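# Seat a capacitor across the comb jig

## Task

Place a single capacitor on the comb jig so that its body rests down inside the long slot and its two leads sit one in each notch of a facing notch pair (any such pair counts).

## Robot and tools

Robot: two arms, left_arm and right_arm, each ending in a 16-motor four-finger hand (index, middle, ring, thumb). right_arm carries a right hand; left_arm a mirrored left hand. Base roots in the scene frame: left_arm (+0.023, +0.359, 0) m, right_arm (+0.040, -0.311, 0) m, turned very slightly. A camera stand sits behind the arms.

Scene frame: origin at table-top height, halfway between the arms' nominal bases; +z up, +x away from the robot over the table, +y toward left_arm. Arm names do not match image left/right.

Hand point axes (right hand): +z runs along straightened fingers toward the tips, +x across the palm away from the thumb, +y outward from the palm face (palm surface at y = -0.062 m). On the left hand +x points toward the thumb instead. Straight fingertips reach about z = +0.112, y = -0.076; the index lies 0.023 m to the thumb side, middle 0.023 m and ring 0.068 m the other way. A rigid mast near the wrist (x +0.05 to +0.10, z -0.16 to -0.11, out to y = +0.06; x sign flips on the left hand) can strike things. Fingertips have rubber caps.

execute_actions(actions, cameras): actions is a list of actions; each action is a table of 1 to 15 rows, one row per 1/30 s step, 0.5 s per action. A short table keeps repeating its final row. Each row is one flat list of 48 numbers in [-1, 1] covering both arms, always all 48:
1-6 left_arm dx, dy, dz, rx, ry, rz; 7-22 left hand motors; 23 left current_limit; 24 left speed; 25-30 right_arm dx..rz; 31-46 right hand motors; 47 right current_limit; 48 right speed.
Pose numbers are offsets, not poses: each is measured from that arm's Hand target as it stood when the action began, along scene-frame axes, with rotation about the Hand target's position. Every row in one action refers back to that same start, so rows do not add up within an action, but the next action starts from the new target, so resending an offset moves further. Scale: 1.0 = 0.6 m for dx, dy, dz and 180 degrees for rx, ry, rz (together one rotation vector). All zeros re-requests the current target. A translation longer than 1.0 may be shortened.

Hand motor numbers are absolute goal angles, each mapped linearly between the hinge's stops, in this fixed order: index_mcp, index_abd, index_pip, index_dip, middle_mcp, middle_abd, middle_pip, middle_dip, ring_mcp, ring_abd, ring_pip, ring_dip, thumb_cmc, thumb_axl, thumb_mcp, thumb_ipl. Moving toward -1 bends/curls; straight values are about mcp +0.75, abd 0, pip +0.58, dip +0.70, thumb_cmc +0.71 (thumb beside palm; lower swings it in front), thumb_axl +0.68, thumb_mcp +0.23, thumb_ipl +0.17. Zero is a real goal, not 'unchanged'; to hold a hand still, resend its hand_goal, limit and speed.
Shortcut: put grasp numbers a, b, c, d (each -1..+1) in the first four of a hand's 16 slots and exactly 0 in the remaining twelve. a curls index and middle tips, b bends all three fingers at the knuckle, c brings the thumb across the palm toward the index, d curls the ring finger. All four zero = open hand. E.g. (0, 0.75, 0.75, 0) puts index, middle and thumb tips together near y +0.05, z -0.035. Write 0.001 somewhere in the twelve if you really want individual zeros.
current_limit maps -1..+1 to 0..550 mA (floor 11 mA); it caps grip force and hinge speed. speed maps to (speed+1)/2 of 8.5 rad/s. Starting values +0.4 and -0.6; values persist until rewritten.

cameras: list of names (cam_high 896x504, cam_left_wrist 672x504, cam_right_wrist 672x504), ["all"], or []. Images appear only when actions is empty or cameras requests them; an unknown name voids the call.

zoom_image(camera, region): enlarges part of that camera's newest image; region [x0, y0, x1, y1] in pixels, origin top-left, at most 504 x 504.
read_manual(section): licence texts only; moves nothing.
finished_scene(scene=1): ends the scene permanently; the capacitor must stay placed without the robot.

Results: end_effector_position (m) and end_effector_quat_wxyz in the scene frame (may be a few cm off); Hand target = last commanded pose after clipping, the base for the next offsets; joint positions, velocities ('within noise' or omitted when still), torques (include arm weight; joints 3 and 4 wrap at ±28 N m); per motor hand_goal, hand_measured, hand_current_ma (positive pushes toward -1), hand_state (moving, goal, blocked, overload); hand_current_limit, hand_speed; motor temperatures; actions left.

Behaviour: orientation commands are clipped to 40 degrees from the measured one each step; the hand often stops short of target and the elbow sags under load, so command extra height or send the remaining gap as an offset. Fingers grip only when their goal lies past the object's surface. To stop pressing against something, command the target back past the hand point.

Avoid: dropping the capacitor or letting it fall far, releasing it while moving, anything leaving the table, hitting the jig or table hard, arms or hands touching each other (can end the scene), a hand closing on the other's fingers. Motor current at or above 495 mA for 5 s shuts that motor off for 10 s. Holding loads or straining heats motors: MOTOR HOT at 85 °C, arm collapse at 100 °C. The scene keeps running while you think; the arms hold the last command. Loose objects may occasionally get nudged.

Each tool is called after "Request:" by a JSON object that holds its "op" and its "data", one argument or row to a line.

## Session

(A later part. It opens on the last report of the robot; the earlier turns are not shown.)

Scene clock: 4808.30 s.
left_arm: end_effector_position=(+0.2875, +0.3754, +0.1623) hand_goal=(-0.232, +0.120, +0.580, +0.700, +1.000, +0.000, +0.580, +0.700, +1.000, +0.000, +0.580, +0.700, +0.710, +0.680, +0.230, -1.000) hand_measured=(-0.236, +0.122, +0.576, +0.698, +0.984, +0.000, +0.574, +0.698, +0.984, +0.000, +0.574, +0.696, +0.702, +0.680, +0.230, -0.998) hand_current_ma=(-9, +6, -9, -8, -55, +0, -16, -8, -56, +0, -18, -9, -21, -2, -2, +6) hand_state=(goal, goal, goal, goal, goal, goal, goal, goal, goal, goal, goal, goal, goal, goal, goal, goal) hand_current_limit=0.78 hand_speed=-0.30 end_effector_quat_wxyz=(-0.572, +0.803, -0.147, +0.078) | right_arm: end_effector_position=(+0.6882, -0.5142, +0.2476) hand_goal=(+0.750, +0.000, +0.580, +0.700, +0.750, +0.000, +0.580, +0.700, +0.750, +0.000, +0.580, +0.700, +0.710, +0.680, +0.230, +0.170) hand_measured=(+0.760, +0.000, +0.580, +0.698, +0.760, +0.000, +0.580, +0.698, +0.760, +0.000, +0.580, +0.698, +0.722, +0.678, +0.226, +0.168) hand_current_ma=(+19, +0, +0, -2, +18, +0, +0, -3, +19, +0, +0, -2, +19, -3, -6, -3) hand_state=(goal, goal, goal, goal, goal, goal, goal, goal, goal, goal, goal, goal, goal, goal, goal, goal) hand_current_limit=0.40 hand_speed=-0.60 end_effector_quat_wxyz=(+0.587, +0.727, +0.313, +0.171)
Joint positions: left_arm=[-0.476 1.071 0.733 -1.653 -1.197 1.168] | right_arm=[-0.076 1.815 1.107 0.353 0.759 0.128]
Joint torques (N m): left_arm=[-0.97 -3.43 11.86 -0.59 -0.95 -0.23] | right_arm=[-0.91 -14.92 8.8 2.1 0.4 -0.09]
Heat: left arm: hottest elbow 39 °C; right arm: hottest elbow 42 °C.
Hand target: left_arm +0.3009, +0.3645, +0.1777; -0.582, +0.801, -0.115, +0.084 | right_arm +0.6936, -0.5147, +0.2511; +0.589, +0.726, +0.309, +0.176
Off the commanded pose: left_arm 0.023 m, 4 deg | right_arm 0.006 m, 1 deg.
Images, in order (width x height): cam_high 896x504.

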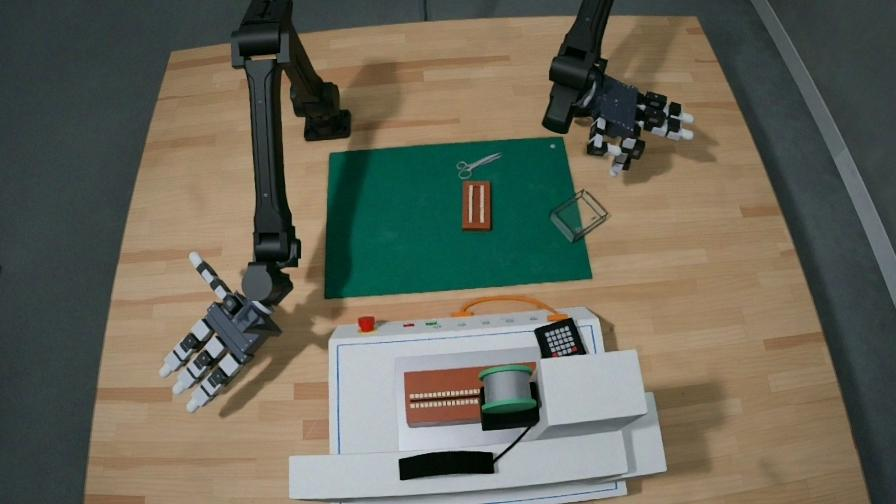

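Request:
{"op": "execute_actions", "data": {
  "actions": [
    [[0.09,0.05,-0.04,0,0,0,-0.959,0,1,1,1,0,0.58,0.7,1,0,0.58,0.7,-0.69,0.68,0.279,-0.243,0.4,-0.5,0,0,0,0,0,0,0,0,0,0,0,0,0,0,0,0,0,0,0,0,0,0,0.4,-0.6]],
    [[0.01,0.004,-0.09,0,0,0,-0.959,0,1,1,1,0,0.58,0.7,1,0,0.58,0.7,-0.69,0.68,0.279,-0.243,0.4,-0.5,0,0,0,0,0,0,0,0,0,0,0,0,0,0,0,0,0,0,0,0,0,0,0.4,-0.6]]
  ],
  "cameras": ["cam_high","cam_left_wrist"]
}}

Request:
{"op": "zoom_image", "data": {
  "camera": "cam_high",
  "region": [550, 175, 630, 245]
}}

Scene clock: 5069.13 s.
left_arm: end_effector_position=(+0.3604, +0.3940, +0.0994) hand_goal=(-0.958, +0.000, +1.000, +1.000, +1.000, +0.000, +0.580, +0.700, +1.000, +0.000, +0.580, +0.700, -0.690, +0.680, +0.280, -0.242) hand_measured=(-0.948, +0.002, +0.998, +0.998, +0.984, +0.000, +0.574, +0.698, +0.984, +0.000, +0.574, +0.696, -0.688, +0.680, +0.278, -0.244) hand_current_ma=(+36, +6, -6, -8, -54, +0, -16, -8, -55, +0, -18, -9, +7, -2, -9, -5) hand_state=(goal, goal, goal, goal, goal, goal, goal, goal, goal, goal, goal, goal, goal, goal, goal, goal) hand_current_limit=0.40 hand_speed=-0.50 end_effector_quat_wxyz=(-0.584, +0.799, -0.116, +0.085) | right_arm: end_effector_position=(+0.6882, -0.5142, +0.2476) hand_goal=(+0.750, +0.000, +0.580, +0.700, +0.750, +0.000, +0.580, +0.700, +0.750, +0.000, +0.580, +0.700, +0.710, +0.680, +0.230, +0.170) hand_measured=(+0.760, +0.000, +0.580, +0.698, +0.760, +0.000, +0.580, +0.698, +0.760, +0.000, +0.580, +0.698, +0.722, +0.678, +0.226, +0.168) hand_current_ma=(+19, +0, +0, -2, +18, +0, +0, -3, +19, +0, +0, -2, +19, -3, -6, -3) hand_state=(goal, goal, goal, goal, goal, goal, goal, goal, goal, goal, goal, goal, goal, goal, goal, goal) hand_current_limit=0.40 hand_speed=-0.60 end_effector_quat_wxyz=(+0.587, +0.727, +0.313, +0.171)
Joint positions: left_arm=[-0.32 1.273 0.705 -1.098 -1.26 1.47] | right_arm=[-0.076 1.815 1.107 0.353 0.759 0.128]
Joint torques (N m): left_arm=[0.56 -6.65 7.56 0.46 -0.99 0.02] | right_arm=[-1.08 -15.15 8.77 2.14 0.39 -0.09]
Heat: left arm: hottest elbow 42 °C; right arm: hottest elbow 42 °C.
Hand target: left_arm +0.3609, +0.3969, +0.0997; -0.582, +0.801, -0.115, +0.084 | right_arm +0.6936, -0.5147, +0.2511; +0.589, +0.726, +0.309, +0.176
Off the commanded pose: left_arm 0.003 m, 0 deg | right_arm 0.006 m, 1 deg.
Images, in order (width x height): cam_high 896x504, cam_left_wrist 672x504.

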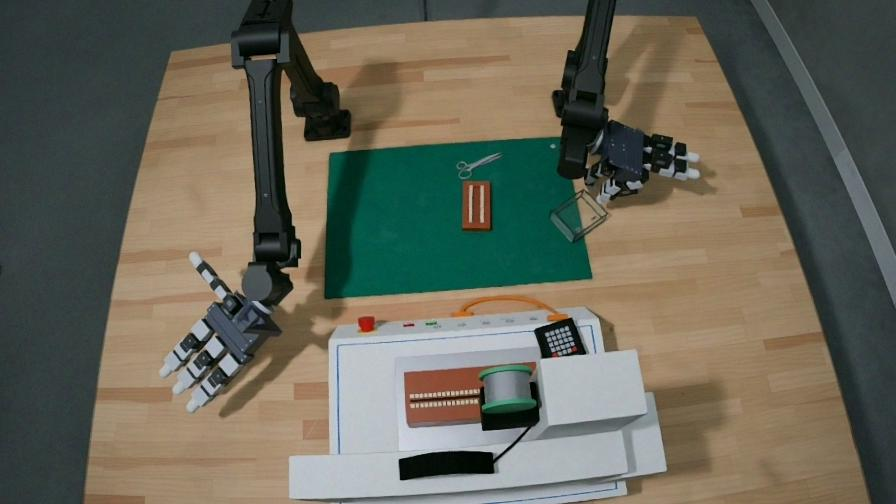

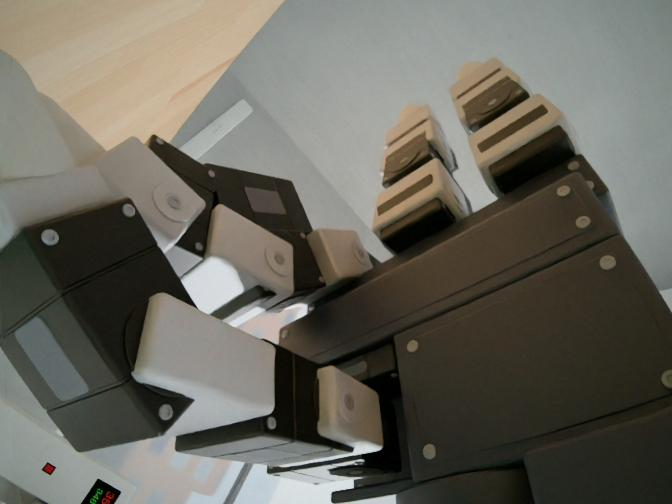

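Scaled by 6.300 from the camera's 896x504 image, which has a finer 1280x720 frame.

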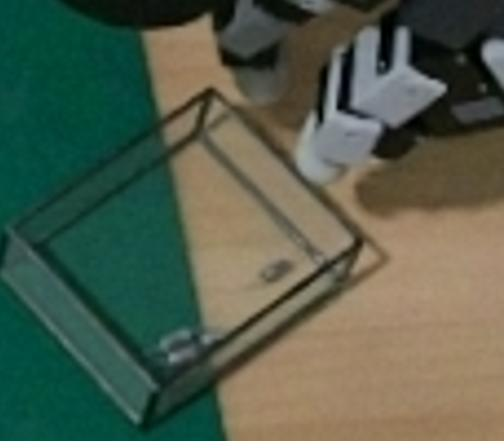

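Request:
{"op": "execute_actions", "data": {
  "actions": [
    [[0.0184,-0.0087,-0.038,0,0,0,-0.959,0,1,1,1,0,0.58,0.7,1,0,0.58,0.7,-0.69,0.68,0.279,-0.243,0.4,-0.5,0,0,0,0,0,0,0,0,0,0,0,0,0,0,0,0,0,0,0,0,0,0,0.4,-0.6]]
  ],
  "cameras": ["cam_high"]
}}

Request:
{"op": "zoom_image", "data": {
  "camera": "cam_high",
  "region": [560, 185, 620, 245]
}}

Scene clock: 5109.30 s.
left_arm: end_effector_position=(+0.3708, +0.3902, +0.0782) hand_goal=(-0.958, +0.000, +1.000, +1.000, +1.000, +0.000, +0.580, +0.700, +1.000, +0.000, +0.580, +0.700, -0.690, +0.680, +0.280, -0.242) hand_measured=(-0.948, +0.002, +0.998, +0.998, +0.984, +0.000, +0.574, +0.698, +0.984, +0.000, +0.574, +0.696, -0.688, +0.680, +0.278, -0.244) hand_current_ma=(+36, +6, -6, -8, -54, +0, -16, -8, -55, +0, -18, -9, +6, -2, -9, -5) hand_state=(goal, goal, goal, goal, goal, goal, goal, goal, goal, goal, goal, goal, goal, goal, goal, goal) hand_current_limit=0.40 hand_speed=-0.50 end_effector_quat_wxyz=(-0.582, +0.800, -0.115, +0.087) | right_arm: end_effector_position=(+0.6882, -0.5142, +0.2476) hand_goal=(+0.750, +0.000, +0.580, +0.700, +0.750, +0.000, +0.580, +0.700, +0.750, +0.000, +0.580, +0.700, +0.710, +0.680, +0.230, +0.170) hand_measured=(+0.760, +0.000, +0.580, +0.698, +0.760, +0.000, +0.580, +0.698, +0.760, +0.000, +0.580, +0.698, +0.722, +0.678, +0.226, +0.168) hand_current_ma=(+19, +0, +0, -2, +18, +0, +0, -3, +19, +0, +0, -2, +19, -3, -6, -3) hand_state=(goal, goal, goal, goal, goal, goal, goal, goal, goal, goal, goal, goal, goal, goal, goal, goal) hand_current_limit=0.40 hand_speed=-0.60 end_effector_quat_wxyz=(+0.587, +0.727, +0.313, +0.171)
Joint positions: left_arm=[-0.32 1.341 0.699 -1.019 -1.257 1.47] | right_arm=[-0.076 1.815 1.107 0.353 0.759 0.128]
Joint torques (N m): left_arm=[0.26 -6.65 7.32 0.43 -1.02 0.01] | right_arm=[-0.85 -15.27 8.79 2.14 0.38 -0.08]
Heat: left arm: hottest elbow 41 °C; right arm: hottest elbow 42 °C.
Hand target: left_arm +0.3719, +0.3917, +0.0770; -0.582, +0.801, -0.115, +0.084 | right_arm +0.6936, -0.5147, +0.2511; +0.589, +0.726, +0.309, +0.176
Off the commanded pose: left_arm 0.002 m, 0 deg | right_arm 0.006 m, 1 deg.
Images, in order (width x height): cam_high 896x504.

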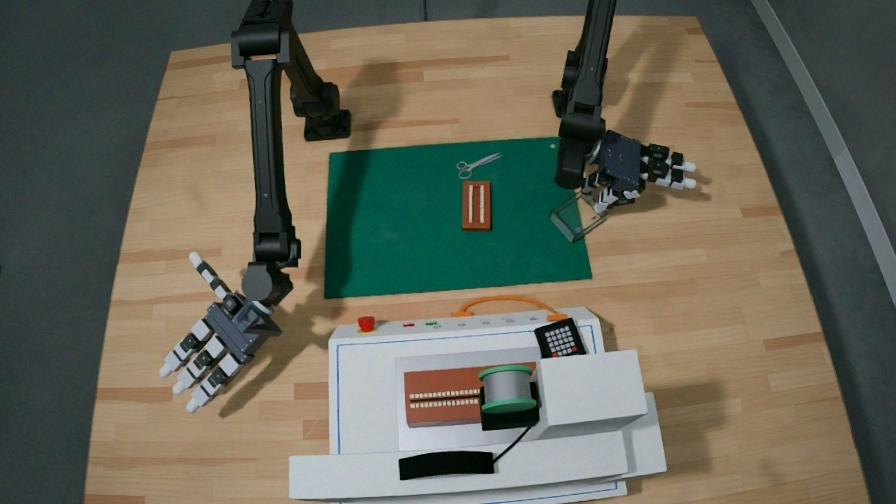

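Scaled by 8.400 from the camera's 896x504 image, which has a finer 1280x720 frame.

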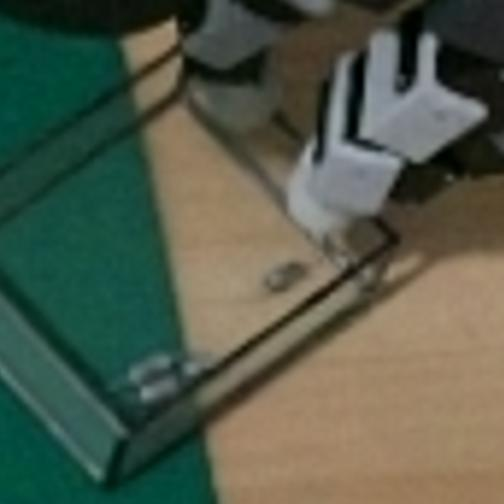

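Request:
{"op": "zoom_image", "data": {
  "camera": "cam_high",
  "region": [575, 190, 615, 230]
}}

Scaled by 12.600 from the camera's 896x504 image, which has a finer 1280x720 frame.

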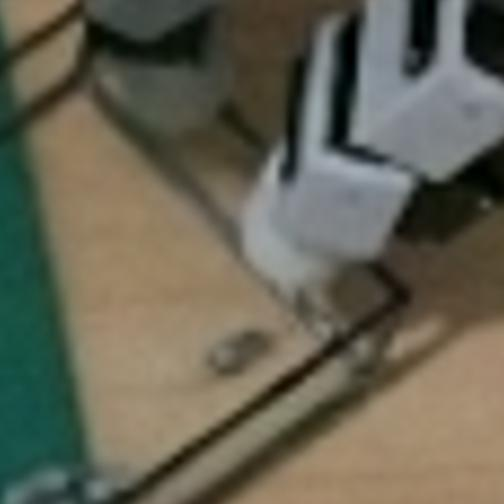

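Request:
{"op": "execute_actions", "data": {
  "actions": [
    [[0.005,-0.0035,-0.025,0,0,0,-0.959,0,1,1,1,0,0.58,0.7,1,0,0.58,0.7,-0.69,0.68,0.279,-0.243,0.4,-0.5,0,0,0,0,0,0,0,0,0,0,0,0,0,0,0,0,0,0,0,0,0,0,0.4,-0.6]]
  ],
  "cameras": ["cam_high"]
}}

Request:
{"op": "zoom_image", "data": {
  "camera": "cam_high",
  "region": [575, 190, 615, 230]
}}

Scene clock: 5136.27 s.
left_arm: end_effector_position=(+0.3732, +0.3893, +0.0639) hand_goal=(-0.958, +0.000, +1.000, +1.000, +1.000, +0.000, +0.580, +0.700, +1.000, +0.000, +0.580, +0.700, -0.690, +0.680, +0.280, -0.242) hand_measured=(-0.948, +0.002, +0.998, +0.998, +0.984, +0.000, +0.574, +0.698, +0.984, +0.000, +0.574, +0.696, -0.688, +0.680, +0.278, -0.244) hand_current_ma=(+36, +6, -6, -8, -54, +0, -16, -8, -55, +0, -18, -9, +6, -2, -9, -5) hand_state=(goal, goal, goal, goal, goal, goal, goal, goal, goal, goal, goal, goal, goal, goal, goal, goal) hand_current_limit=0.40 hand_speed=-0.50 end_effector_quat_wxyz=(-0.582, +0.800, -0.117, +0.084) | right_arm: end_effector_position=(+0.6882, -0.5142, +0.2476) hand_goal=(+0.750, +0.000, +0.580, +0.700, +0.750, +0.000, +0.580, +0.700, +0.750, +0.000, +0.580, +0.700, +0.710, +0.680, +0.230, +0.170) hand_measured=(+0.760, +0.000, +0.580, +0.698, +0.760, +0.000, +0.580, +0.698, +0.760, +0.000, +0.580, +0.698, +0.722, +0.678, +0.226, +0.168) hand_current_ma=(+19, +0, +0, -2, +18, +0, +0, -3, +19, +0, +0, -2, +19, -3, -6, -3) hand_state=(goal, goal, goal, goal, goal, goal, goal, goal, goal, goal, goal, goal, goal, goal, goal, goal) hand_current_limit=0.40 hand_speed=-0.60 end_effector_quat_wxyz=(+0.587, +0.727, +0.313, +0.171)
Joint positions: left_arm=[-0.32 1.382 0.691 -0.977 -1.257 1.47] | right_arm=[-0.076 1.815 1.107 0.353 0.759 0.128]
Joint torques (N m): left_arm=[0.03 -6.83 7.02 0.4 -1.01 -0.08] | right_arm=[-0.85 -15.15 8.85 2.18 0.38 -0.09]
Heat: left arm: hottest elbow 40 °C; right arm: hottest elbow 42 °C.
Hand target: left_arm +0.3749, +0.3896, +0.0620; -0.582, +0.801, -0.115, +0.084 | right_arm +0.6936, -0.5147, +0.2511; +0.589, +0.726, +0.309, +0.176
Off the commanded pose: left_arm 0.003 m, 0 deg | right_arm 0.006 m, 1 deg.
Images, in order (width x height): cam_high 896x504.

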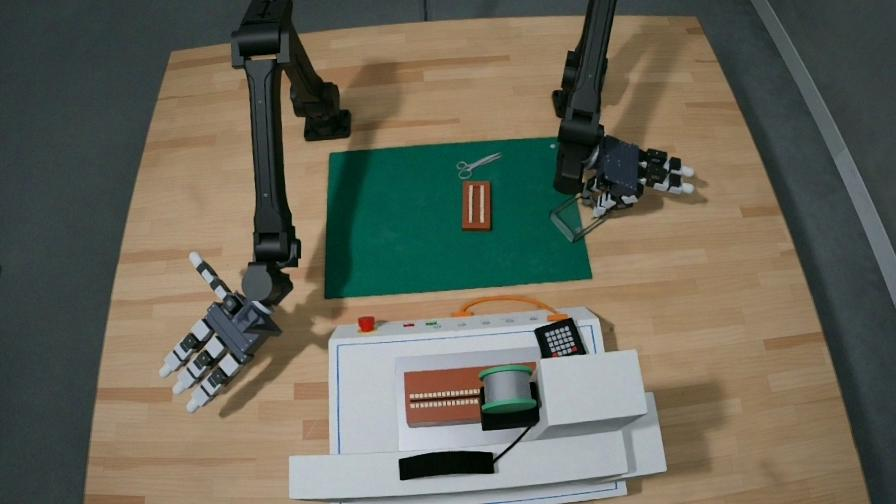

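Scaled by 12.600 from the camera's 896x504 image, which has a finer 1280x720 frame.

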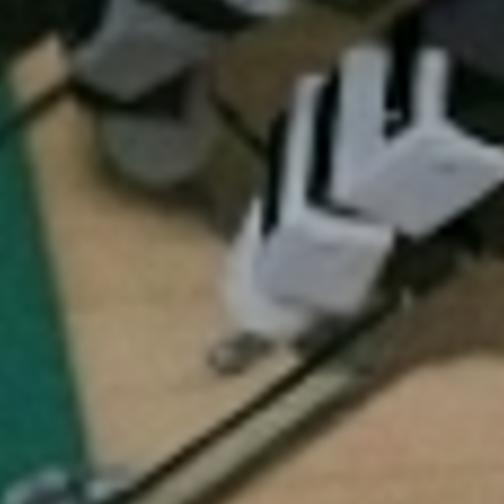

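Request:
{"op": "execute_actions", "data": {
  "actions": [
    [[0.007,-0.001,-0.022,0,0,0,-0.959,0,1,1,1,0,0.58,0.7,1,0,0.58,0.7,-0.69,0.68,0.279,-0.243,0.4,-0.5,0,0,0,0,0,0,0,0,0,0,0,0,0,0,0,0,0,0,0,0,0,0,0.4,-0.6]]
  ],
  "cameras": ["cam_high"]
}}

Request:
{"op": "zoom_image", "data": {
  "camera": "cam_high",
  "region": [575, 190, 615, 230]
}}

Scene clock: 5151.20 s.
left_arm: end_effector_position=(+0.3780, +0.3877, +0.0513) hand_goal=(-0.958, +0.000, +1.000, +1.000, +1.000, +0.000, +0.580, +0.700, +1.000, +0.000, +0.580, +0.700, -0.690, +0.680, +0.280, -0.242) hand_measured=(-0.956, -0.002, +0.998, +0.998, +0.984, +0.000, +0.574, +0.698, +0.984, +0.000, +0.574, +0.696, -0.688, +0.680, +0.278, -0.244) hand_current_ma=(+8, -5, -6, -8, -54, +0, -16, -8, -55, +0, -18, -9, +6, -2, -9, -5) hand_state=(goal, goal, goal, goal, goal, goal, goal, goal, goal, goal, goal, goal, goal, goal, goal, goal) hand_current_limit=0.40 hand_speed=-0.50 end_effector_quat_wxyz=(-0.582, +0.800, -0.116, +0.087) | right_arm: end_effector_position=(+0.6882, -0.5142, +0.2476) hand_goal=(+0.750, +0.000, +0.580, +0.700, +0.750, +0.000, +0.580, +0.700, +0.750, +0.000, +0.580, +0.700, +0.710, +0.680, +0.230, +0.170) hand_measured=(+0.760, +0.000, +0.580, +0.698, +0.760, +0.000, +0.580, +0.698, +0.760, +0.000, +0.580, +0.698, +0.722, +0.678, +0.226, +0.168) hand_current_ma=(+19, +0, +0, -2, +18, +0, +0, -3, +19, +0, +0, -2, +19, -3, -6, -3) hand_state=(goal, goal, goal, goal, goal, goal, goal, goal, goal, goal, goal, goal, goal, goal, goal, goal) hand_current_limit=0.40 hand_speed=-0.60 end_effector_quat_wxyz=(+0.587, +0.727, +0.313, +0.171)
Joint positions: left_arm=[-0.32 1.42 0.686 -0.928 -1.257 1.47] | right_arm=[-0.076 1.815 1.107 0.353 0.759 0.128]
Joint torques (N m): left_arm=[0.21 -7.12 6.69 0.44 -1.02 -0.02] | right_arm=[-0.91 -14.92 8.8 2.14 0.42 -0.07]
Heat: left arm: hottest elbow 39 °C; right arm: hottest elbow 42 °C.
Hand target: left_arm +0.3791, +0.3890, +0.0487; -0.582, +0.801, -0.115, +0.084 | right_arm +0.6936, -0.5147, +0.2511; +0.589, +0.726, +0.309, +0.176
Off the commanded pose: left_arm 0.003 m, 0 deg | right_arm 0.006 m, 1 deg.
Images, in order (width x height): cam_high 896x504.

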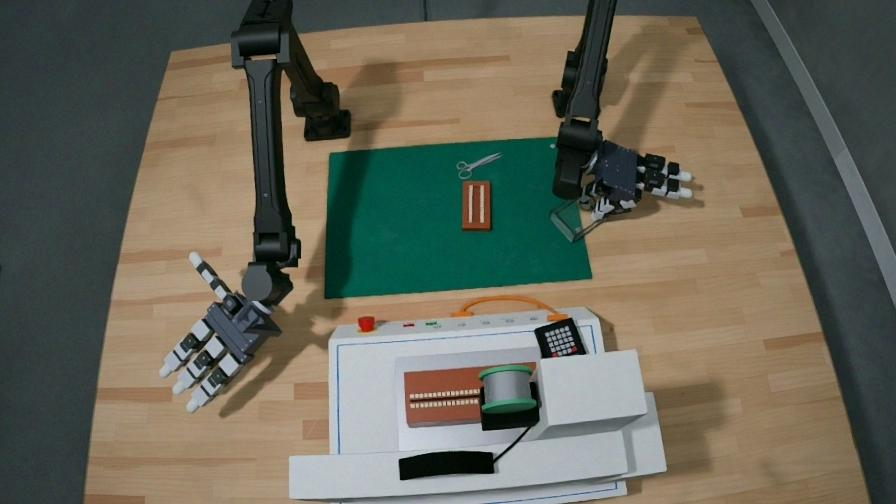

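Scaled by 12.600 from the camera's 896x504 image, which has a finer 1280x720 frame.

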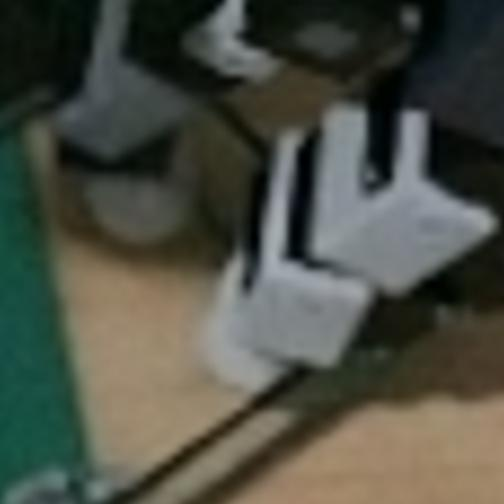

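Request:
{"op": "execute_actions", "data": {
  "actions": [
    [[0.0,0.008,0.002,0,0,0,-0.959,0,1,1,1,0,0.58,0.7,1,0,0.58,0.7,-0.69,0.68,0.279,-0.243,0.4,-0.5,0,0,0,0,0,0,0,0,0,0,0,0,0,0,0,0,0,0,0,0,0,0,0.4,-0.6]]
  ],
  "cameras": ["cam_high"]
}}

Request:
{"op": "zoom_image", "data": {
  "camera": "cam_high",
  "region": [575, 190, 615, 230]
}}

Scene clock: 5170.17 s.
left_arm: end_effector_position=(+0.3788, +0.3897, +0.0485) hand_goal=(-0.958, +0.000, +1.000, +1.000, +1.000, +0.000, +0.580, +0.700, +1.000, +0.000, +0.580, +0.700, -0.690, +0.680, +0.280, -0.242) hand_measured=(-0.962, -0.004, +0.996, +0.998, +0.984, +0.000, +0.574, +0.698, +0.984, +0.000, +0.574, +0.696, -0.688, +0.680, +0.278, -0.244) hand_current_ma=(-13, -8, -11, -8, -54, +0, -16, -8, -55, +0, -18, -9, +6, -2, -9, -5) hand_state=(goal, goal, goal, goal, goal, goal, goal, goal, goal, goal, goal, goal, goal, goal, goal, goal) hand_current_limit=0.40 hand_speed=-0.50 end_effector_quat_wxyz=(-0.582, +0.800, -0.119, +0.085) | right_arm: end_effector_position=(+0.6882, -0.5142, +0.2476) hand_goal=(+0.750, +0.000, +0.580, +0.700, +0.750, +0.000, +0.580, +0.700, +0.750, +0.000, +0.580, +0.700, +0.710, +0.680, +0.230, +0.170) hand_measured=(+0.760, +0.000, +0.580, +0.698, +0.760, +0.000, +0.580, +0.698, +0.760, +0.000, +0.580, +0.698, +0.722, +0.678, +0.226, +0.168) hand_current_ma=(+19, +0, +0, -2, +18, +0, +0, -3, +19, +0, +0, -2, +19, -3, -6, -3) hand_state=(goal, goal, goal, goal, goal, goal, goal, goal, goal, goal, goal, goal, goal, goal, goal, goal) hand_current_limit=0.40 hand_speed=-0.60 end_effector_quat_wxyz=(+0.587, +0.727, +0.313, +0.171)
Joint positions: left_arm=[-0.313 1.42 0.677 -0.887 -1.257 1.511] | right_arm=[-0.076 1.815 1.107 0.353 0.759 0.128]
Joint torques (N m): left_arm=[0.56 -8.12 6.53 0.47 -1.07 0] | right_arm=[-0.79 -15.09 8.84 2.03 0.41 -0.08]
Heat: left arm: hottest elbow 39 °C; right arm: hottest elbow 42 °C.
Hand target: left_arm +0.3790, +0.3937, +0.0499; -0.582, +0.801, -0.115, +0.084 | right_arm +0.6936, -0.5147, +0.2511; +0.589, +0.726, +0.309, +0.176
Off the commanded pose: left_arm 0.004 m, 0 deg | right_arm 0.006 m, 1 deg.
Images, in order (width x height): cam_high 896x504.

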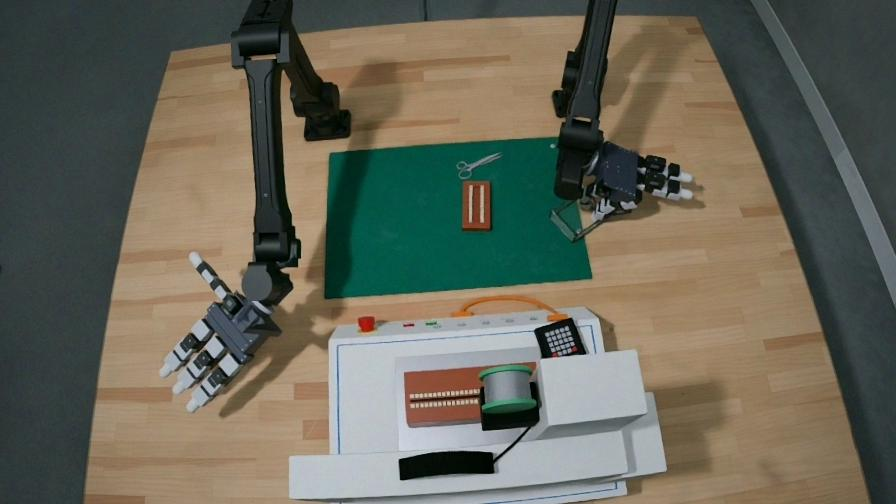

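Scaled by 12.600 from the camera's 896x504 image, which has a finer 1280x720 frame.

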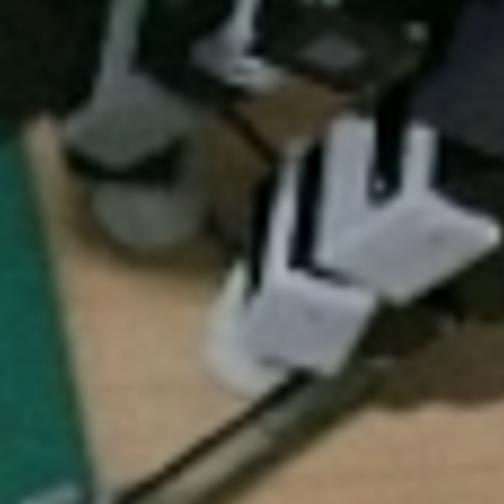

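Request:
{"op": "execute_actions", "data": {
  "actions": [
    [[0.0,0.005,-0.014,0,0,0,-0.959,0,1,1,1,0,0.58,0.7,1,0,0.58,0.7,-0.69,0.68,0.279,-0.243,0.4,-0.5,0,0,0,0,0,0,0,0,0,0,0,0,0,0,0,0,0,0,0,0,0,0,0.4,-0.6]]
  ],
  "cameras": ["cam_high"]
}}

Request:
{"op": "zoom_image", "data": {
  "camera": "cam_high",
  "region": [575, 190, 615, 230]
}}

Scene clock: 5180.23 s.
left_arm: end_effector_position=(+0.3795, +0.3918, +0.0437) hand_goal=(-0.958, +0.000, +1.000, +1.000, +1.000, +0.000, +0.580, +0.700, +1.000, +0.000, +0.580, +0.700, -0.690, +0.680, +0.280, -0.242) hand_measured=(-0.970, -0.006, +0.990, +0.998, +0.984, +0.000, +0.574, +0.698, +0.984, +0.000, +0.574, +0.696, -0.688, +0.680, +0.278, -0.244) hand_current_ma=(-42, -12, -29, -8, -54, +0, -16, -8, -55, +0, -18, -9, +6, -2, -9, -5) hand_state=(goal, goal, goal, goal, goal, goal, goal, goal, goal, goal, goal, goal, goal, goal, goal, goal) hand_current_limit=0.40 hand_speed=-0.50 end_effector_quat_wxyz=(-0.581, +0.800, -0.117, +0.090) | right_arm: end_effector_position=(+0.6882, -0.5142, +0.2476) hand_goal=(+0.750, +0.000, +0.580, +0.700, +0.750, +0.000, +0.580, +0.700, +0.750, +0.000, +0.580, +0.700, +0.710, +0.680, +0.230, +0.170) hand_measured=(+0.760, +0.000, +0.580, +0.698, +0.760, +0.000, +0.580, +0.698, +0.760, +0.000, +0.580, +0.698, +0.722, +0.678, +0.226, +0.168) hand_current_ma=(+19, +0, +0, -2, +18, +0, +0, -3, +19, +0, +0, -2, +19, -3, -6, -3) hand_state=(goal, goal, goal, goal, goal, goal, goal, goal, goal, goal, goal, goal, goal, goal, goal, goal) hand_current_limit=0.40 hand_speed=-0.60 end_effector_quat_wxyz=(+0.587, +0.727, +0.313, +0.171)
Joint positions: left_arm=[-0.305 1.42 0.66 -0.831 -1.257 1.543] | right_arm=[-0.076 1.815 1.107 0.353 0.759 0.128]
Joint torques (N m): left_arm=[0.79 -7.18 6.48 0.59 -1.07 0.01] | right_arm=[-0.91 -14.92 8.59 2.13 0.37 -0.07]
Heat: left arm: hottest elbow 39 °C; right arm: hottest elbow 42 °C.
Hand target: left_arm +0.3791, +0.3967, +0.0415; -0.582, +0.801, -0.115, +0.084 | right_arm +0.6936, -0.5147, +0.2511; +0.589, +0.726, +0.309, +0.176
Off the commanded pose: left_arm 0.005 m, 1 deg | right_arm 0.006 m, 1 deg.
Images, in order (width x height): cam_high 896x504.

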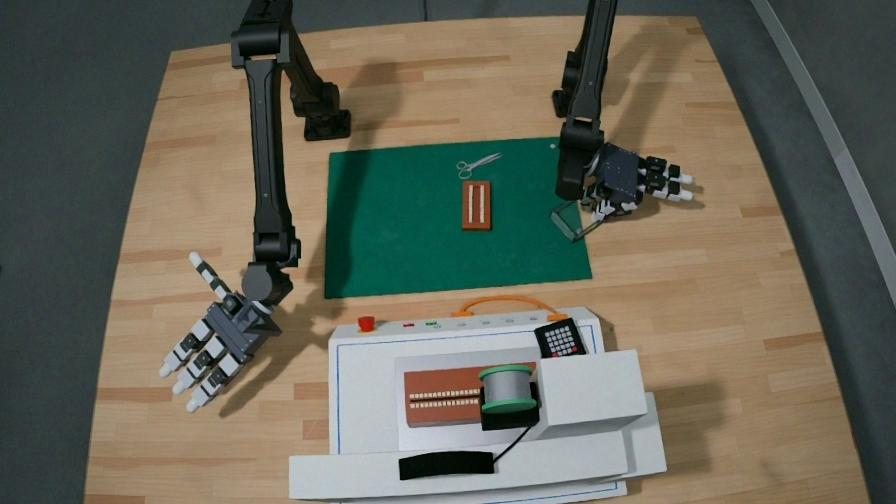

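Scaled by 12.600 from the camera's 896x504 image, which has a finer 1280x720 frame.

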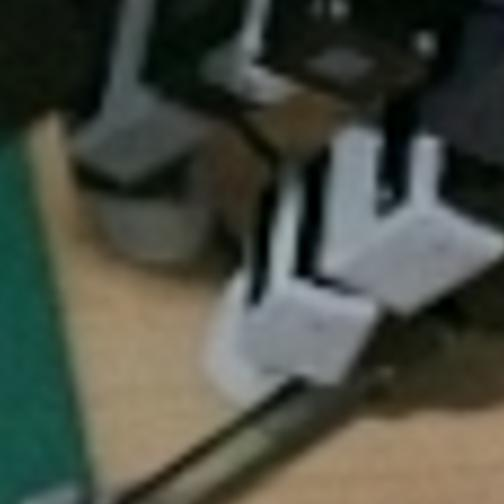

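Request:
{"op": "execute_actions", "data": {
  "actions": [
    [[0.0,0,-0.002,0,0,0,-0.959,0,1,1,1,0,0.58,0.7,1,0,0.58,0.7,-0.61,0.68,0.17,-0.199,0.4,-0.7,0,0,0,0,0,0,0,0,0,0,0,0,0,0,0,0,0,0,0,0,0,0,0.4,-0.6]]
  ],
  "cameras": ["cam_high"]
}}

Request:
{"op": "zoom_image", "data": {
  "camera": "cam_high",
  "region": [575, 190, 615, 230]
}}

Scene clock: 5193.93 s.
left_arm: end_effector_position=(+0.3802, +0.3917, +0.0438) hand_goal=(-0.958, +0.000, +1.000, +1.000, +1.000, +0.000, +0.580, +0.700, +1.000, +0.000, +0.580, +0.700, -0.610, +0.680, +0.170, -0.198) hand_measured=(-0.968, -0.004, +0.992, +0.998, +0.984, +0.000, +0.574, +0.698, +0.984, +0.000, +0.574, +0.696, -0.616, +0.680, +0.188, -0.194) hand_current_ma=(-36, -12, -23, -5, -54, +0, -16, -8, -55, +0, -18, -9, -15, -2, +79, +14) hand_state=(goal, goal, goal, goal, goal, goal, goal, goal, goal, goal, goal, goal, goal, goal, goal, goal) hand_current_limit=0.40 hand_speed=-0.70 end_effector_quat_wxyz=(-0.581, +0.801, -0.117, +0.091) | right_arm: end_effector_position=(+0.6882, -0.5142, +0.2476) hand_goal=(+0.750, +0.000, +0.580, +0.700, +0.750, +0.000, +0.580, +0.700, +0.750, +0.000, +0.580, +0.700, +0.710, +0.680, +0.230, +0.170) hand_measured=(+0.760, +0.000, +0.580, +0.698, +0.760, +0.000, +0.580, +0.698, +0.760, +0.000, +0.580, +0.698, +0.722, +0.678, +0.226, +0.168) hand_current_ma=(+19, +0, +0, -2, +18, +0, +0, -3, +19, +0, +0, -2, +19, -3, -6, -3) hand_state=(goal, goal, goal, goal, goal, goal, goal, goal, goal, goal, goal, goal, goal, goal, goal, goal) hand_current_limit=0.40 hand_speed=-0.60 end_effector_quat_wxyz=(+0.587, +0.727, +0.313, +0.171)
Joint positions: left_arm=[-0.305 1.42 0.66 -0.826 -1.257 1.545] | right_arm=[-0.076 1.815 1.107 0.353 0.759 0.128]
Joint torques (N m): left_arm=[0.73 -6.95 6.37 0.65 -1.08 -0.01] | right_arm=[-1.03 -14.92 8.81 2.09 0.39 -0.11]
Heat: left arm: hottest elbow 38 °C; right arm: hottest elbow 42 °C.
Hand target: left_arm +0.3791, +0.3967, +0.0403; -0.582, +0.801, -0.115, +0.084 | right_arm +0.6936, -0.5147, +0.2511; +0.589, +0.726, +0.309, +0.176
Off the commanded pose: left_arm 0.006 m, 1 deg | right_arm 0.006 m, 1 deg.
Images, in order (width x height): cam_high 896x504.

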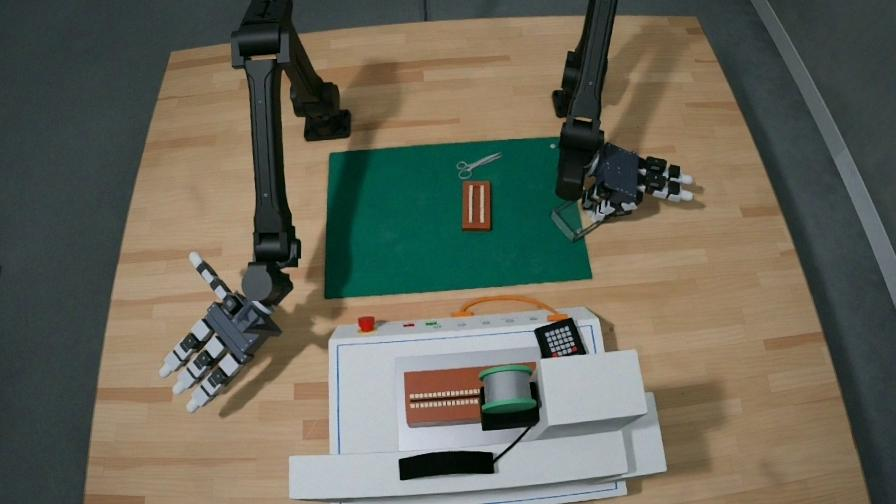

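Scaled by 12.600 from the camera's 896x504 image, which has a finer 1280x720 frame.

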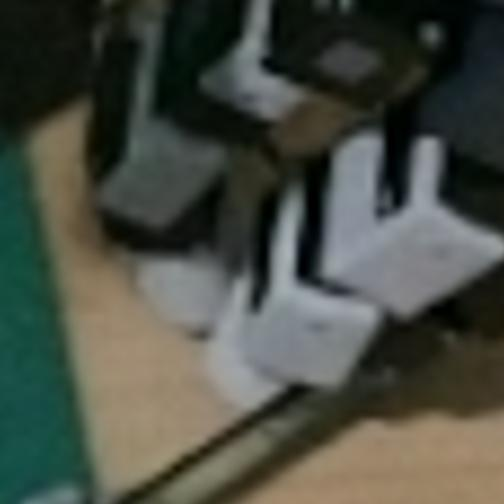

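Request:
{"op": "execute_actions", "data": {
  "actions": [
    [[0.0,0,-0.001,0,0,0,-1.0,-0.05,1,1,1,0,0.58,0.7,1,0,0.58,0.7,-0.575,0.68,0.07,-0.199,0.4,-0.8,0,0,0,0,0,0,0,0,0,0,0,0,0,0,0,0,0,0,0,0,0,0,0.4,-0.6]]
  ],
  "cameras": ["cam_high"]
}}

Request:
{"op": "zoom_image", "data": {
  "camera": "cam_high",
  "region": [575, 190, 615, 230]
}}

Scene clock: 5210.93 s.
left_arm: end_effector_position=(+0.3806, +0.3915, +0.0437) hand_goal=(-1.000, -0.050, +1.000, +1.000, +1.000, +0.000, +0.580, +0.700, +1.000, +0.000, +0.580, +0.700, -0.574, +0.680, +0.070, -0.198) hand_measured=(-0.974, -0.014, +1.000, +1.000, +0.984, +0.000, +0.574, +0.698, +0.984, +0.000, +0.574, +0.696, -0.614, +0.676, +0.170, -0.180) hand_current_ma=(+102, +115, +0, +0, -54, +0, -16, -8, -55, +0, -18, -9, -152, -12, +385, +79) hand_state=(blocked, blocked, goal, goal, goal, goal, goal, goal, goal, goal, goal, goal, blocked, goal, blocked, goal) hand_current_limit=0.40 hand_speed=-0.80 end_effector_quat_wxyz=(-0.580, +0.801, -0.116, +0.092) | right_arm: end_effector_position=(+0.6882, -0.5142, +0.2476) hand_goal=(+0.750, +0.000, +0.580, +0.700, +0.750, +0.000, +0.580, +0.700, +0.750, +0.000, +0.580, +0.700, +0.710, +0.680, +0.230, +0.170) hand_measured=(+0.760, +0.000, +0.580, +0.698, +0.760, +0.000, +0.580, +0.698, +0.760, +0.000, +0.580, +0.698, +0.722, +0.678, +0.226, +0.168) hand_current_ma=(+19, +0, +0, -2, +18, +0, +0, -3, +19, +0, +0, -2, +19, -3, -6, -3) hand_state=(goal, goal, goal, goal, goal, goal, goal, goal, goal, goal, goal, goal, goal, goal, goal, goal) hand_current_limit=0.40 hand_speed=-0.60 end_effector_quat_wxyz=(+0.587, +0.727, +0.313, +0.171)
Joint positions: left_arm=[-0.305 1.42 0.66 -0.824 -1.256 1.545] | right_arm=[-0.076 1.815 1.107 0.353 0.759 0.128]
Joint torques (N m): left_arm=[0.67 -6.89 6.32 0.66 -1.12 0] | right_arm=[-0.85 -15.38 8.69 2.1 0.38 -0.08]
Heat: left arm: hottest elbow 38 °C; right arm: hottest elbow 42 °C.
Hand target: left_arm +0.3791, +0.3967, +0.0397; -0.582, +0.801, -0.115, +0.084 | right_arm +0.6936, -0.5147, +0.2511; +0.589, +0.726, +0.309, +0.176
Off the commanded pose: left_arm 0.007 m, 1 deg | right_arm 0.006 m, 1 deg.
Images, in order (width x height): cam_high 896x504.

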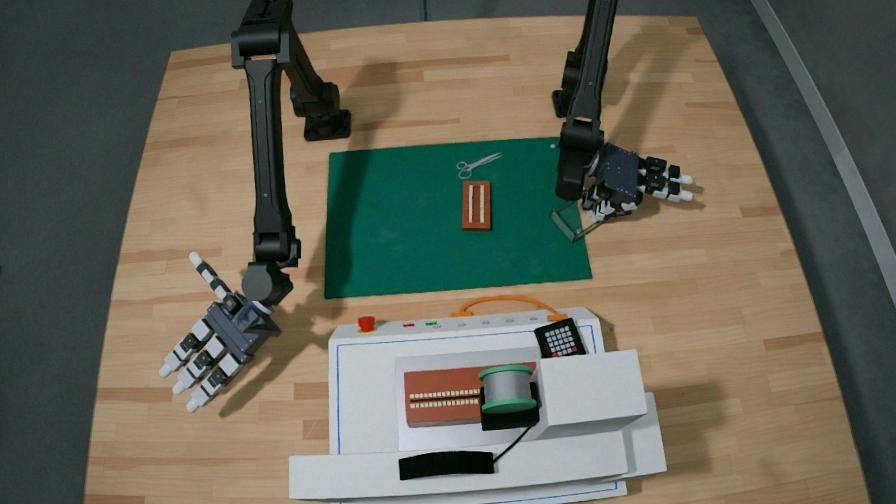

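Scaled by 12.600 from the camera's 896x504 image, which has a finer 1280x720 frame.

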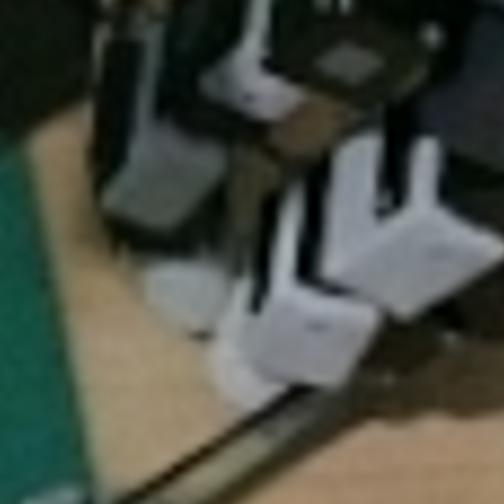

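Request:
{"op": "execute_actions", "data": {
  "actions": [
    [[0.003,-0.006,0.035,0,0,0,-1.0,-0.05,1,1,1,0,0.58,0.7,1,0,0.58,0.7,-0.575,0.68,0.07,-0.199,0.4,-0.8,0,0,0,0,0,0,0,0,0,0,0,0,0,0,0,0,0,0,0,0,0,0,0.4,-0.6]],
    [[0.0,0,0.06,0,0,0,-1.0,-0.05,1,1,1,0,0.58,0.7,1,0,0.58,0.7,-0.575,0.68,0.07,-0.199,0.4,-0.8,0,0,0,0,0,0,0,0,0,0,0,0,0,0,0,0,0,0,0,0,0,0,0.4,-0.6]]
  ],
  "cameras": ["cam_high"]
}}

Request:
{"op": "zoom_image", "data": {
  "camera": "cam_high",
  "region": [565, 180, 625, 240]
}}

Scene clock: 5243.30 s.
left_arm: end_effector_position=(+0.3640, +0.3966, +0.0824) hand_goal=(-1.000, -0.050, +1.000, +1.000, +1.000, +0.000, +0.580, +0.700, +1.000, +0.000, +0.580, +0.700, -0.574, +0.680, +0.070, -0.198) hand_measured=(-0.970, -0.014, +1.000, +1.000, +0.984, +0.000, +0.574, +0.698, +0.984, +0.000, +0.574, +0.696, -0.614, +0.676, +0.164, -0.176) hand_current_ma=(+114, +115, +0, +0, -54, +0, -16, -8, -55, +0, -18, -9, -149, -13, +385, +101) hand_state=(blocked, blocked, goal, goal, goal, goal, goal, goal, goal, goal, goal, goal, blocked, goal, blocked, blocked) hand_current_limit=0.40 hand_speed=-0.80 end_effector_quat_wxyz=(-0.583, +0.799, -0.131, +0.069) | right_arm: end_effector_position=(+0.6882, -0.5142, +0.2476) hand_goal=(+0.750, +0.000, +0.580, +0.700, +0.750, +0.000, +0.580, +0.700, +0.750, +0.000, +0.580, +0.700, +0.710, +0.680, +0.230, +0.170) hand_measured=(+0.760, +0.000, +0.580, +0.698, +0.760, +0.000, +0.580, +0.698, +0.760, +0.000, +0.580, +0.698, +0.722, +0.678, +0.226, +0.168) hand_current_ma=(+19, +0, +0, -2, +18, +0, +0, -3, +19, +0, +0, -2, +19, -3, -6, -3) hand_state=(goal, goal, goal, goal, goal, goal, goal, goal, goal, goal, goal, goal, goal, goal, goal, goal) hand_current_limit=0.40 hand_speed=-0.60 end_effector_quat_wxyz=(+0.587, +0.727, +0.313, +0.171)
Joint positions: left_arm=[-0.305 1.319 0.697 -1.022 -1.255 1.539] | right_arm=[-0.076 1.815 1.107 0.353 0.759 0.128]
Joint torques (N m): left_arm=[0.09 -6.89 10.69 -0.1 -1.14 -0.14] | right_arm=[-1.03 -15.38 8.77 2.14 0.39 -0.08]
Heat: left arm: hottest elbow 38 °C; right arm: hottest elbow 42 °C.
Hand target: left_arm +0.3809, +0.3931, +0.0968; -0.582, +0.801, -0.115, +0.084 | right_arm +0.6936, -0.5147, +0.2511; +0.589, +0.726, +0.309, +0.176
Off the commanded pose: left_arm 0.022 m, 3 deg | right_arm 0.006 m, 1 deg.
Images, in order (width x height): cam_high 896x504.

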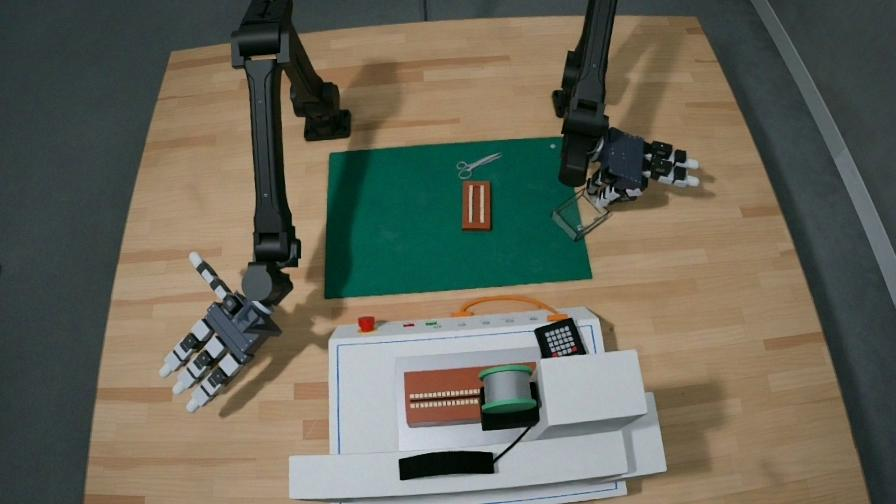

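Scaled by 8.400 from the camera's 896x504 image, which has a finer 1280x720 frame.

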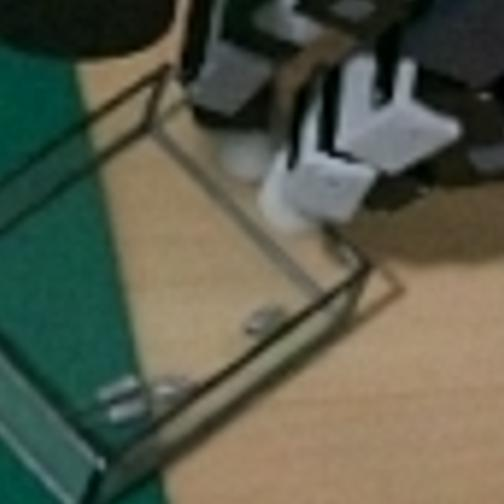

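Request:
{"op": "zoom_image", "data": {
  "camera": "cam_high",
  "region": [572, 205, 612, 245]
}}

Scaled by 12.600 from the camera's 896x504 image, which has a finer 1280x720 frame.

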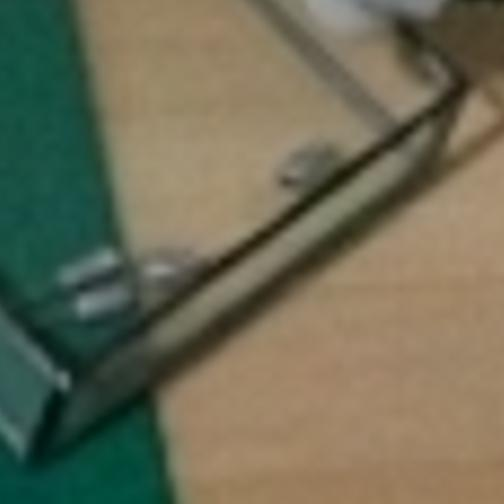

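Request:
{"op": "execute_actions", "data": {
  "actions": [
    [[-0.006,0.007,-0.03,0,0,0,-0.959,0,1,1,1,0,0.58,0.7,1,0,0.58,0.7,-0.69,0.68,0.279,-0.243,0.4,-0.3,0,0,0,0,0,0,0,0,0,0,0,0,0,0,0,0,0,0,0,0,0,0,0.4,-0.6]],
    [[0,0,-0.015,0,0,0,-0.959,0,1,1,1,0,0.58,0.7,1,0,0.58,0.7,-0.69,0.68,0.279,-0.243,0.4,-0.3,0,0,0,0,0,0,0,0,0,0,0,0,0,0,0,0,0,0,0,0,0,0,0.4,-0.6]]
  ],
  "cameras": ["cam_high"]
}}

Request:
{"op": "zoom_image", "data": {
  "camera": "cam_high",
  "region": [575, 190, 615, 230]
}}

Scene clock: 5304.47 s.
left_arm: end_effector_position=(+0.3770, +0.3937, +0.0720) hand_goal=(-0.958, +0.000, +1.000, +1.000, +1.000, +0.000, +0.580, +0.700, +1.000, +0.000, +0.580, +0.700, -0.690, +0.680, +0.280, -0.242) hand_measured=(-0.952, +0.000, +1.000, +1.000, +0.984, +0.000, +0.574, +0.698, +0.984, +0.000, +0.574, +0.696, -0.688, +0.678, +0.278, -0.240) hand_current_ma=(+18, +1, +0, +0, -54, +0, -16, -8, -55, +0, -18, -9, +7, -6, -10, +8) hand_state=(goal, goal, goal, goal, goal, goal, goal, goal, goal, goal, goal, goal, goal, goal, goal, goal) hand_current_limit=0.40 hand_speed=-0.30 end_effector_quat_wxyz=(-0.580, +0.801, -0.115, +0.090) | right_arm: end_effector_position=(+0.6882, -0.5142, +0.2476) hand_goal=(+0.750, +0.000, +0.580, +0.700, +0.750, +0.000, +0.580, +0.700, +0.750, +0.000, +0.580, +0.700, +0.710, +0.680, +0.230, +0.170) hand_measured=(+0.760, +0.000, +0.580, +0.698, +0.760, +0.000, +0.580, +0.698, +0.760, +0.000, +0.580, +0.698, +0.722, +0.678, +0.226, +0.168) hand_current_ma=(+19, +0, +0, -2, +18, +0, +0, -3, +19, +0, +0, -2, +19, -3, -6, -3) hand_state=(goal, goal, goal, goal, goal, goal, goal, goal, goal, goal, goal, goal, goal, goal, goal, goal) hand_current_limit=0.40 hand_speed=-0.60 end_effector_quat_wxyz=(+0.587, +0.727, +0.313, +0.171)
Joint positions: left_arm=[-0.301 1.347 0.687 -0.926 -1.255 1.542] | right_arm=[-0.076 1.815 1.107 0.353 0.759 0.128]
Joint torques (N m): left_arm=[0.5 -6.42 7.23 0.58 -1.16 0.02] | right_arm=[-0.85 -15.27 8.77 2.07 0.39 -0.09]
Heat: left arm: hottest elbow 41 °C; right arm: hottest elbow 42 °C.
Hand target: left_arm +0.3774, +0.3973, +0.0697; -0.582, +0.801, -0.115, +0.084 | right_arm +0.6936, -0.5147, +0.2511; +0.589, +0.726, +0.309, +0.176
Off the commanded pose: left_arm 0.004 m, 1 deg | right_arm 0.006 m, 1 deg.
Images, in order (width x height): cam_high 896x504.

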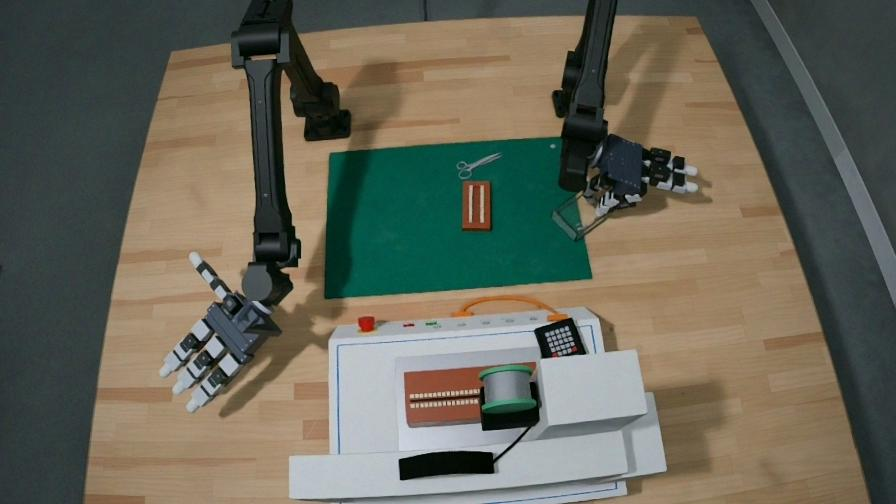

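Scaled by 12.600 from the camera's 896x504 image, which has a finer 1280x720 frame.

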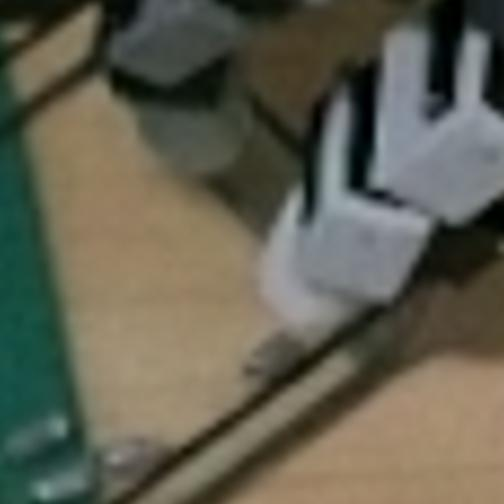

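Request:
{"op": "execute_actions", "data": {
  "actions": [
    [[-0.0135,-0.001,-0.017,0,0,0,-0.959,0,1,1,1,0,0.58,0.7,1,0,0.58,0.7,-0.69,0.68,0.279,-0.243,0.4,-0.3,0,0,0,0,0,0,0,0,0,0,0,0,0,0,0,0,0,0,0,0,0,0,0.4,-0.6]]
  ],
  "cameras": ["cam_high"]
}}

Request:
{"op": "zoom_image", "data": {
  "camera": "cam_high",
  "region": [575, 190, 615, 230]
}}

Scene clock: 5333.10 s.
left_arm: end_effector_position=(+0.3664, +0.3970, +0.0613) hand_goal=(-0.958, +0.000, +1.000, +1.000, +1.000, +0.000, +0.580, +0.700, +1.000, +0.000, +0.580, +0.700, -0.690, +0.680, +0.280, -0.242) hand_measured=(-0.952, +0.000, +1.000, +1.000, +0.984, +0.000, +0.574, +0.698, +0.984, +0.000, +0.574, +0.696, -0.688, +0.678, +0.278, -0.240) hand_current_ma=(+18, +1, +0, +0, -54, +0, -16, -8, -55, +0, -18, -9, +7, -6, -10, +8) hand_state=(goal, goal, goal, goal, goal, goal, goal, goal, goal, goal, goal, goal, goal, goal, goal, goal) hand_current_limit=0.40 hand_speed=-0.30 end_effector_quat_wxyz=(-0.582, +0.800, -0.121, +0.081) | right_arm: end_effector_position=(+0.6882, -0.5142, +0.2476) hand_goal=(+0.750, +0.000, +0.580, +0.700, +0.750, +0.000, +0.580, +0.700, +0.750, +0.000, +0.580, +0.700, +0.710, +0.680, +0.230, +0.170) hand_measured=(+0.760, +0.000, +0.580, +0.698, +0.760, +0.000, +0.580, +0.698, +0.760, +0.000, +0.580, +0.698, +0.722, +0.678, +0.226, +0.168) hand_current_ma=(+19, +0, +0, -2, +18, +0, +0, -3, +19, +0, +0, -2, +19, -3, -6, -3) hand_state=(goal, goal, goal, goal, goal, goal, goal, goal, goal, goal, goal, goal, goal, goal, goal, goal) hand_current_limit=0.40 hand_speed=-0.60 end_effector_quat_wxyz=(+0.587, +0.727, +0.313, +0.171)
Joint positions: left_arm=[-0.301 1.354 0.658 -0.918 -1.255 1.537] | right_arm=[-0.076 1.815 1.107 0.353 0.759 0.128]
Joint torques (N m): left_arm=[-0.15 -6.18 7.08 0.55 -1.15 -0.15] | right_arm=[-0.97 -14.74 8.77 2.04 0.39 -0.09]
Heat: left arm: hottest elbow 40 °C; right arm: hottest elbow 42 °C.
Hand target: left_arm +0.3692, +0.3967, +0.0595; -0.582, +0.801, -0.115, +0.084 | right_arm +0.6936, -0.5147, +0.2511; +0.589, +0.726, +0.309, +0.176
Off the commanded pose: left_arm 0.003 m, 1 deg | right_arm 0.006 m, 1 deg.
Images, in order (width x height): cam_high 896x504.

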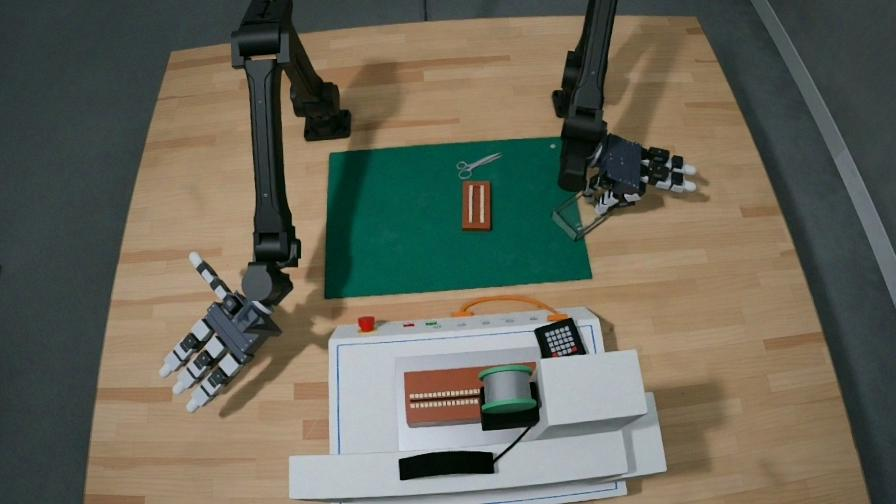

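Scaled by 12.600 from the camera's 896x504 image, which has a finer 1280x720 frame.

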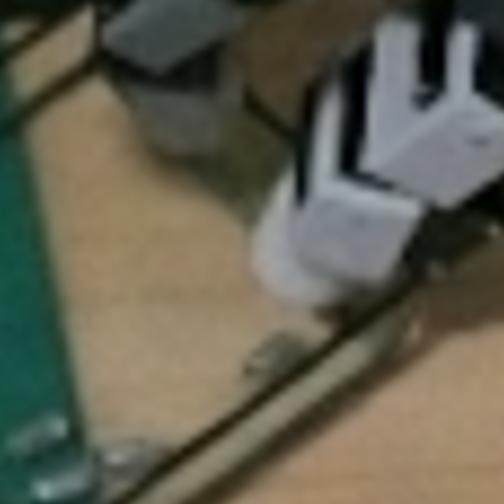

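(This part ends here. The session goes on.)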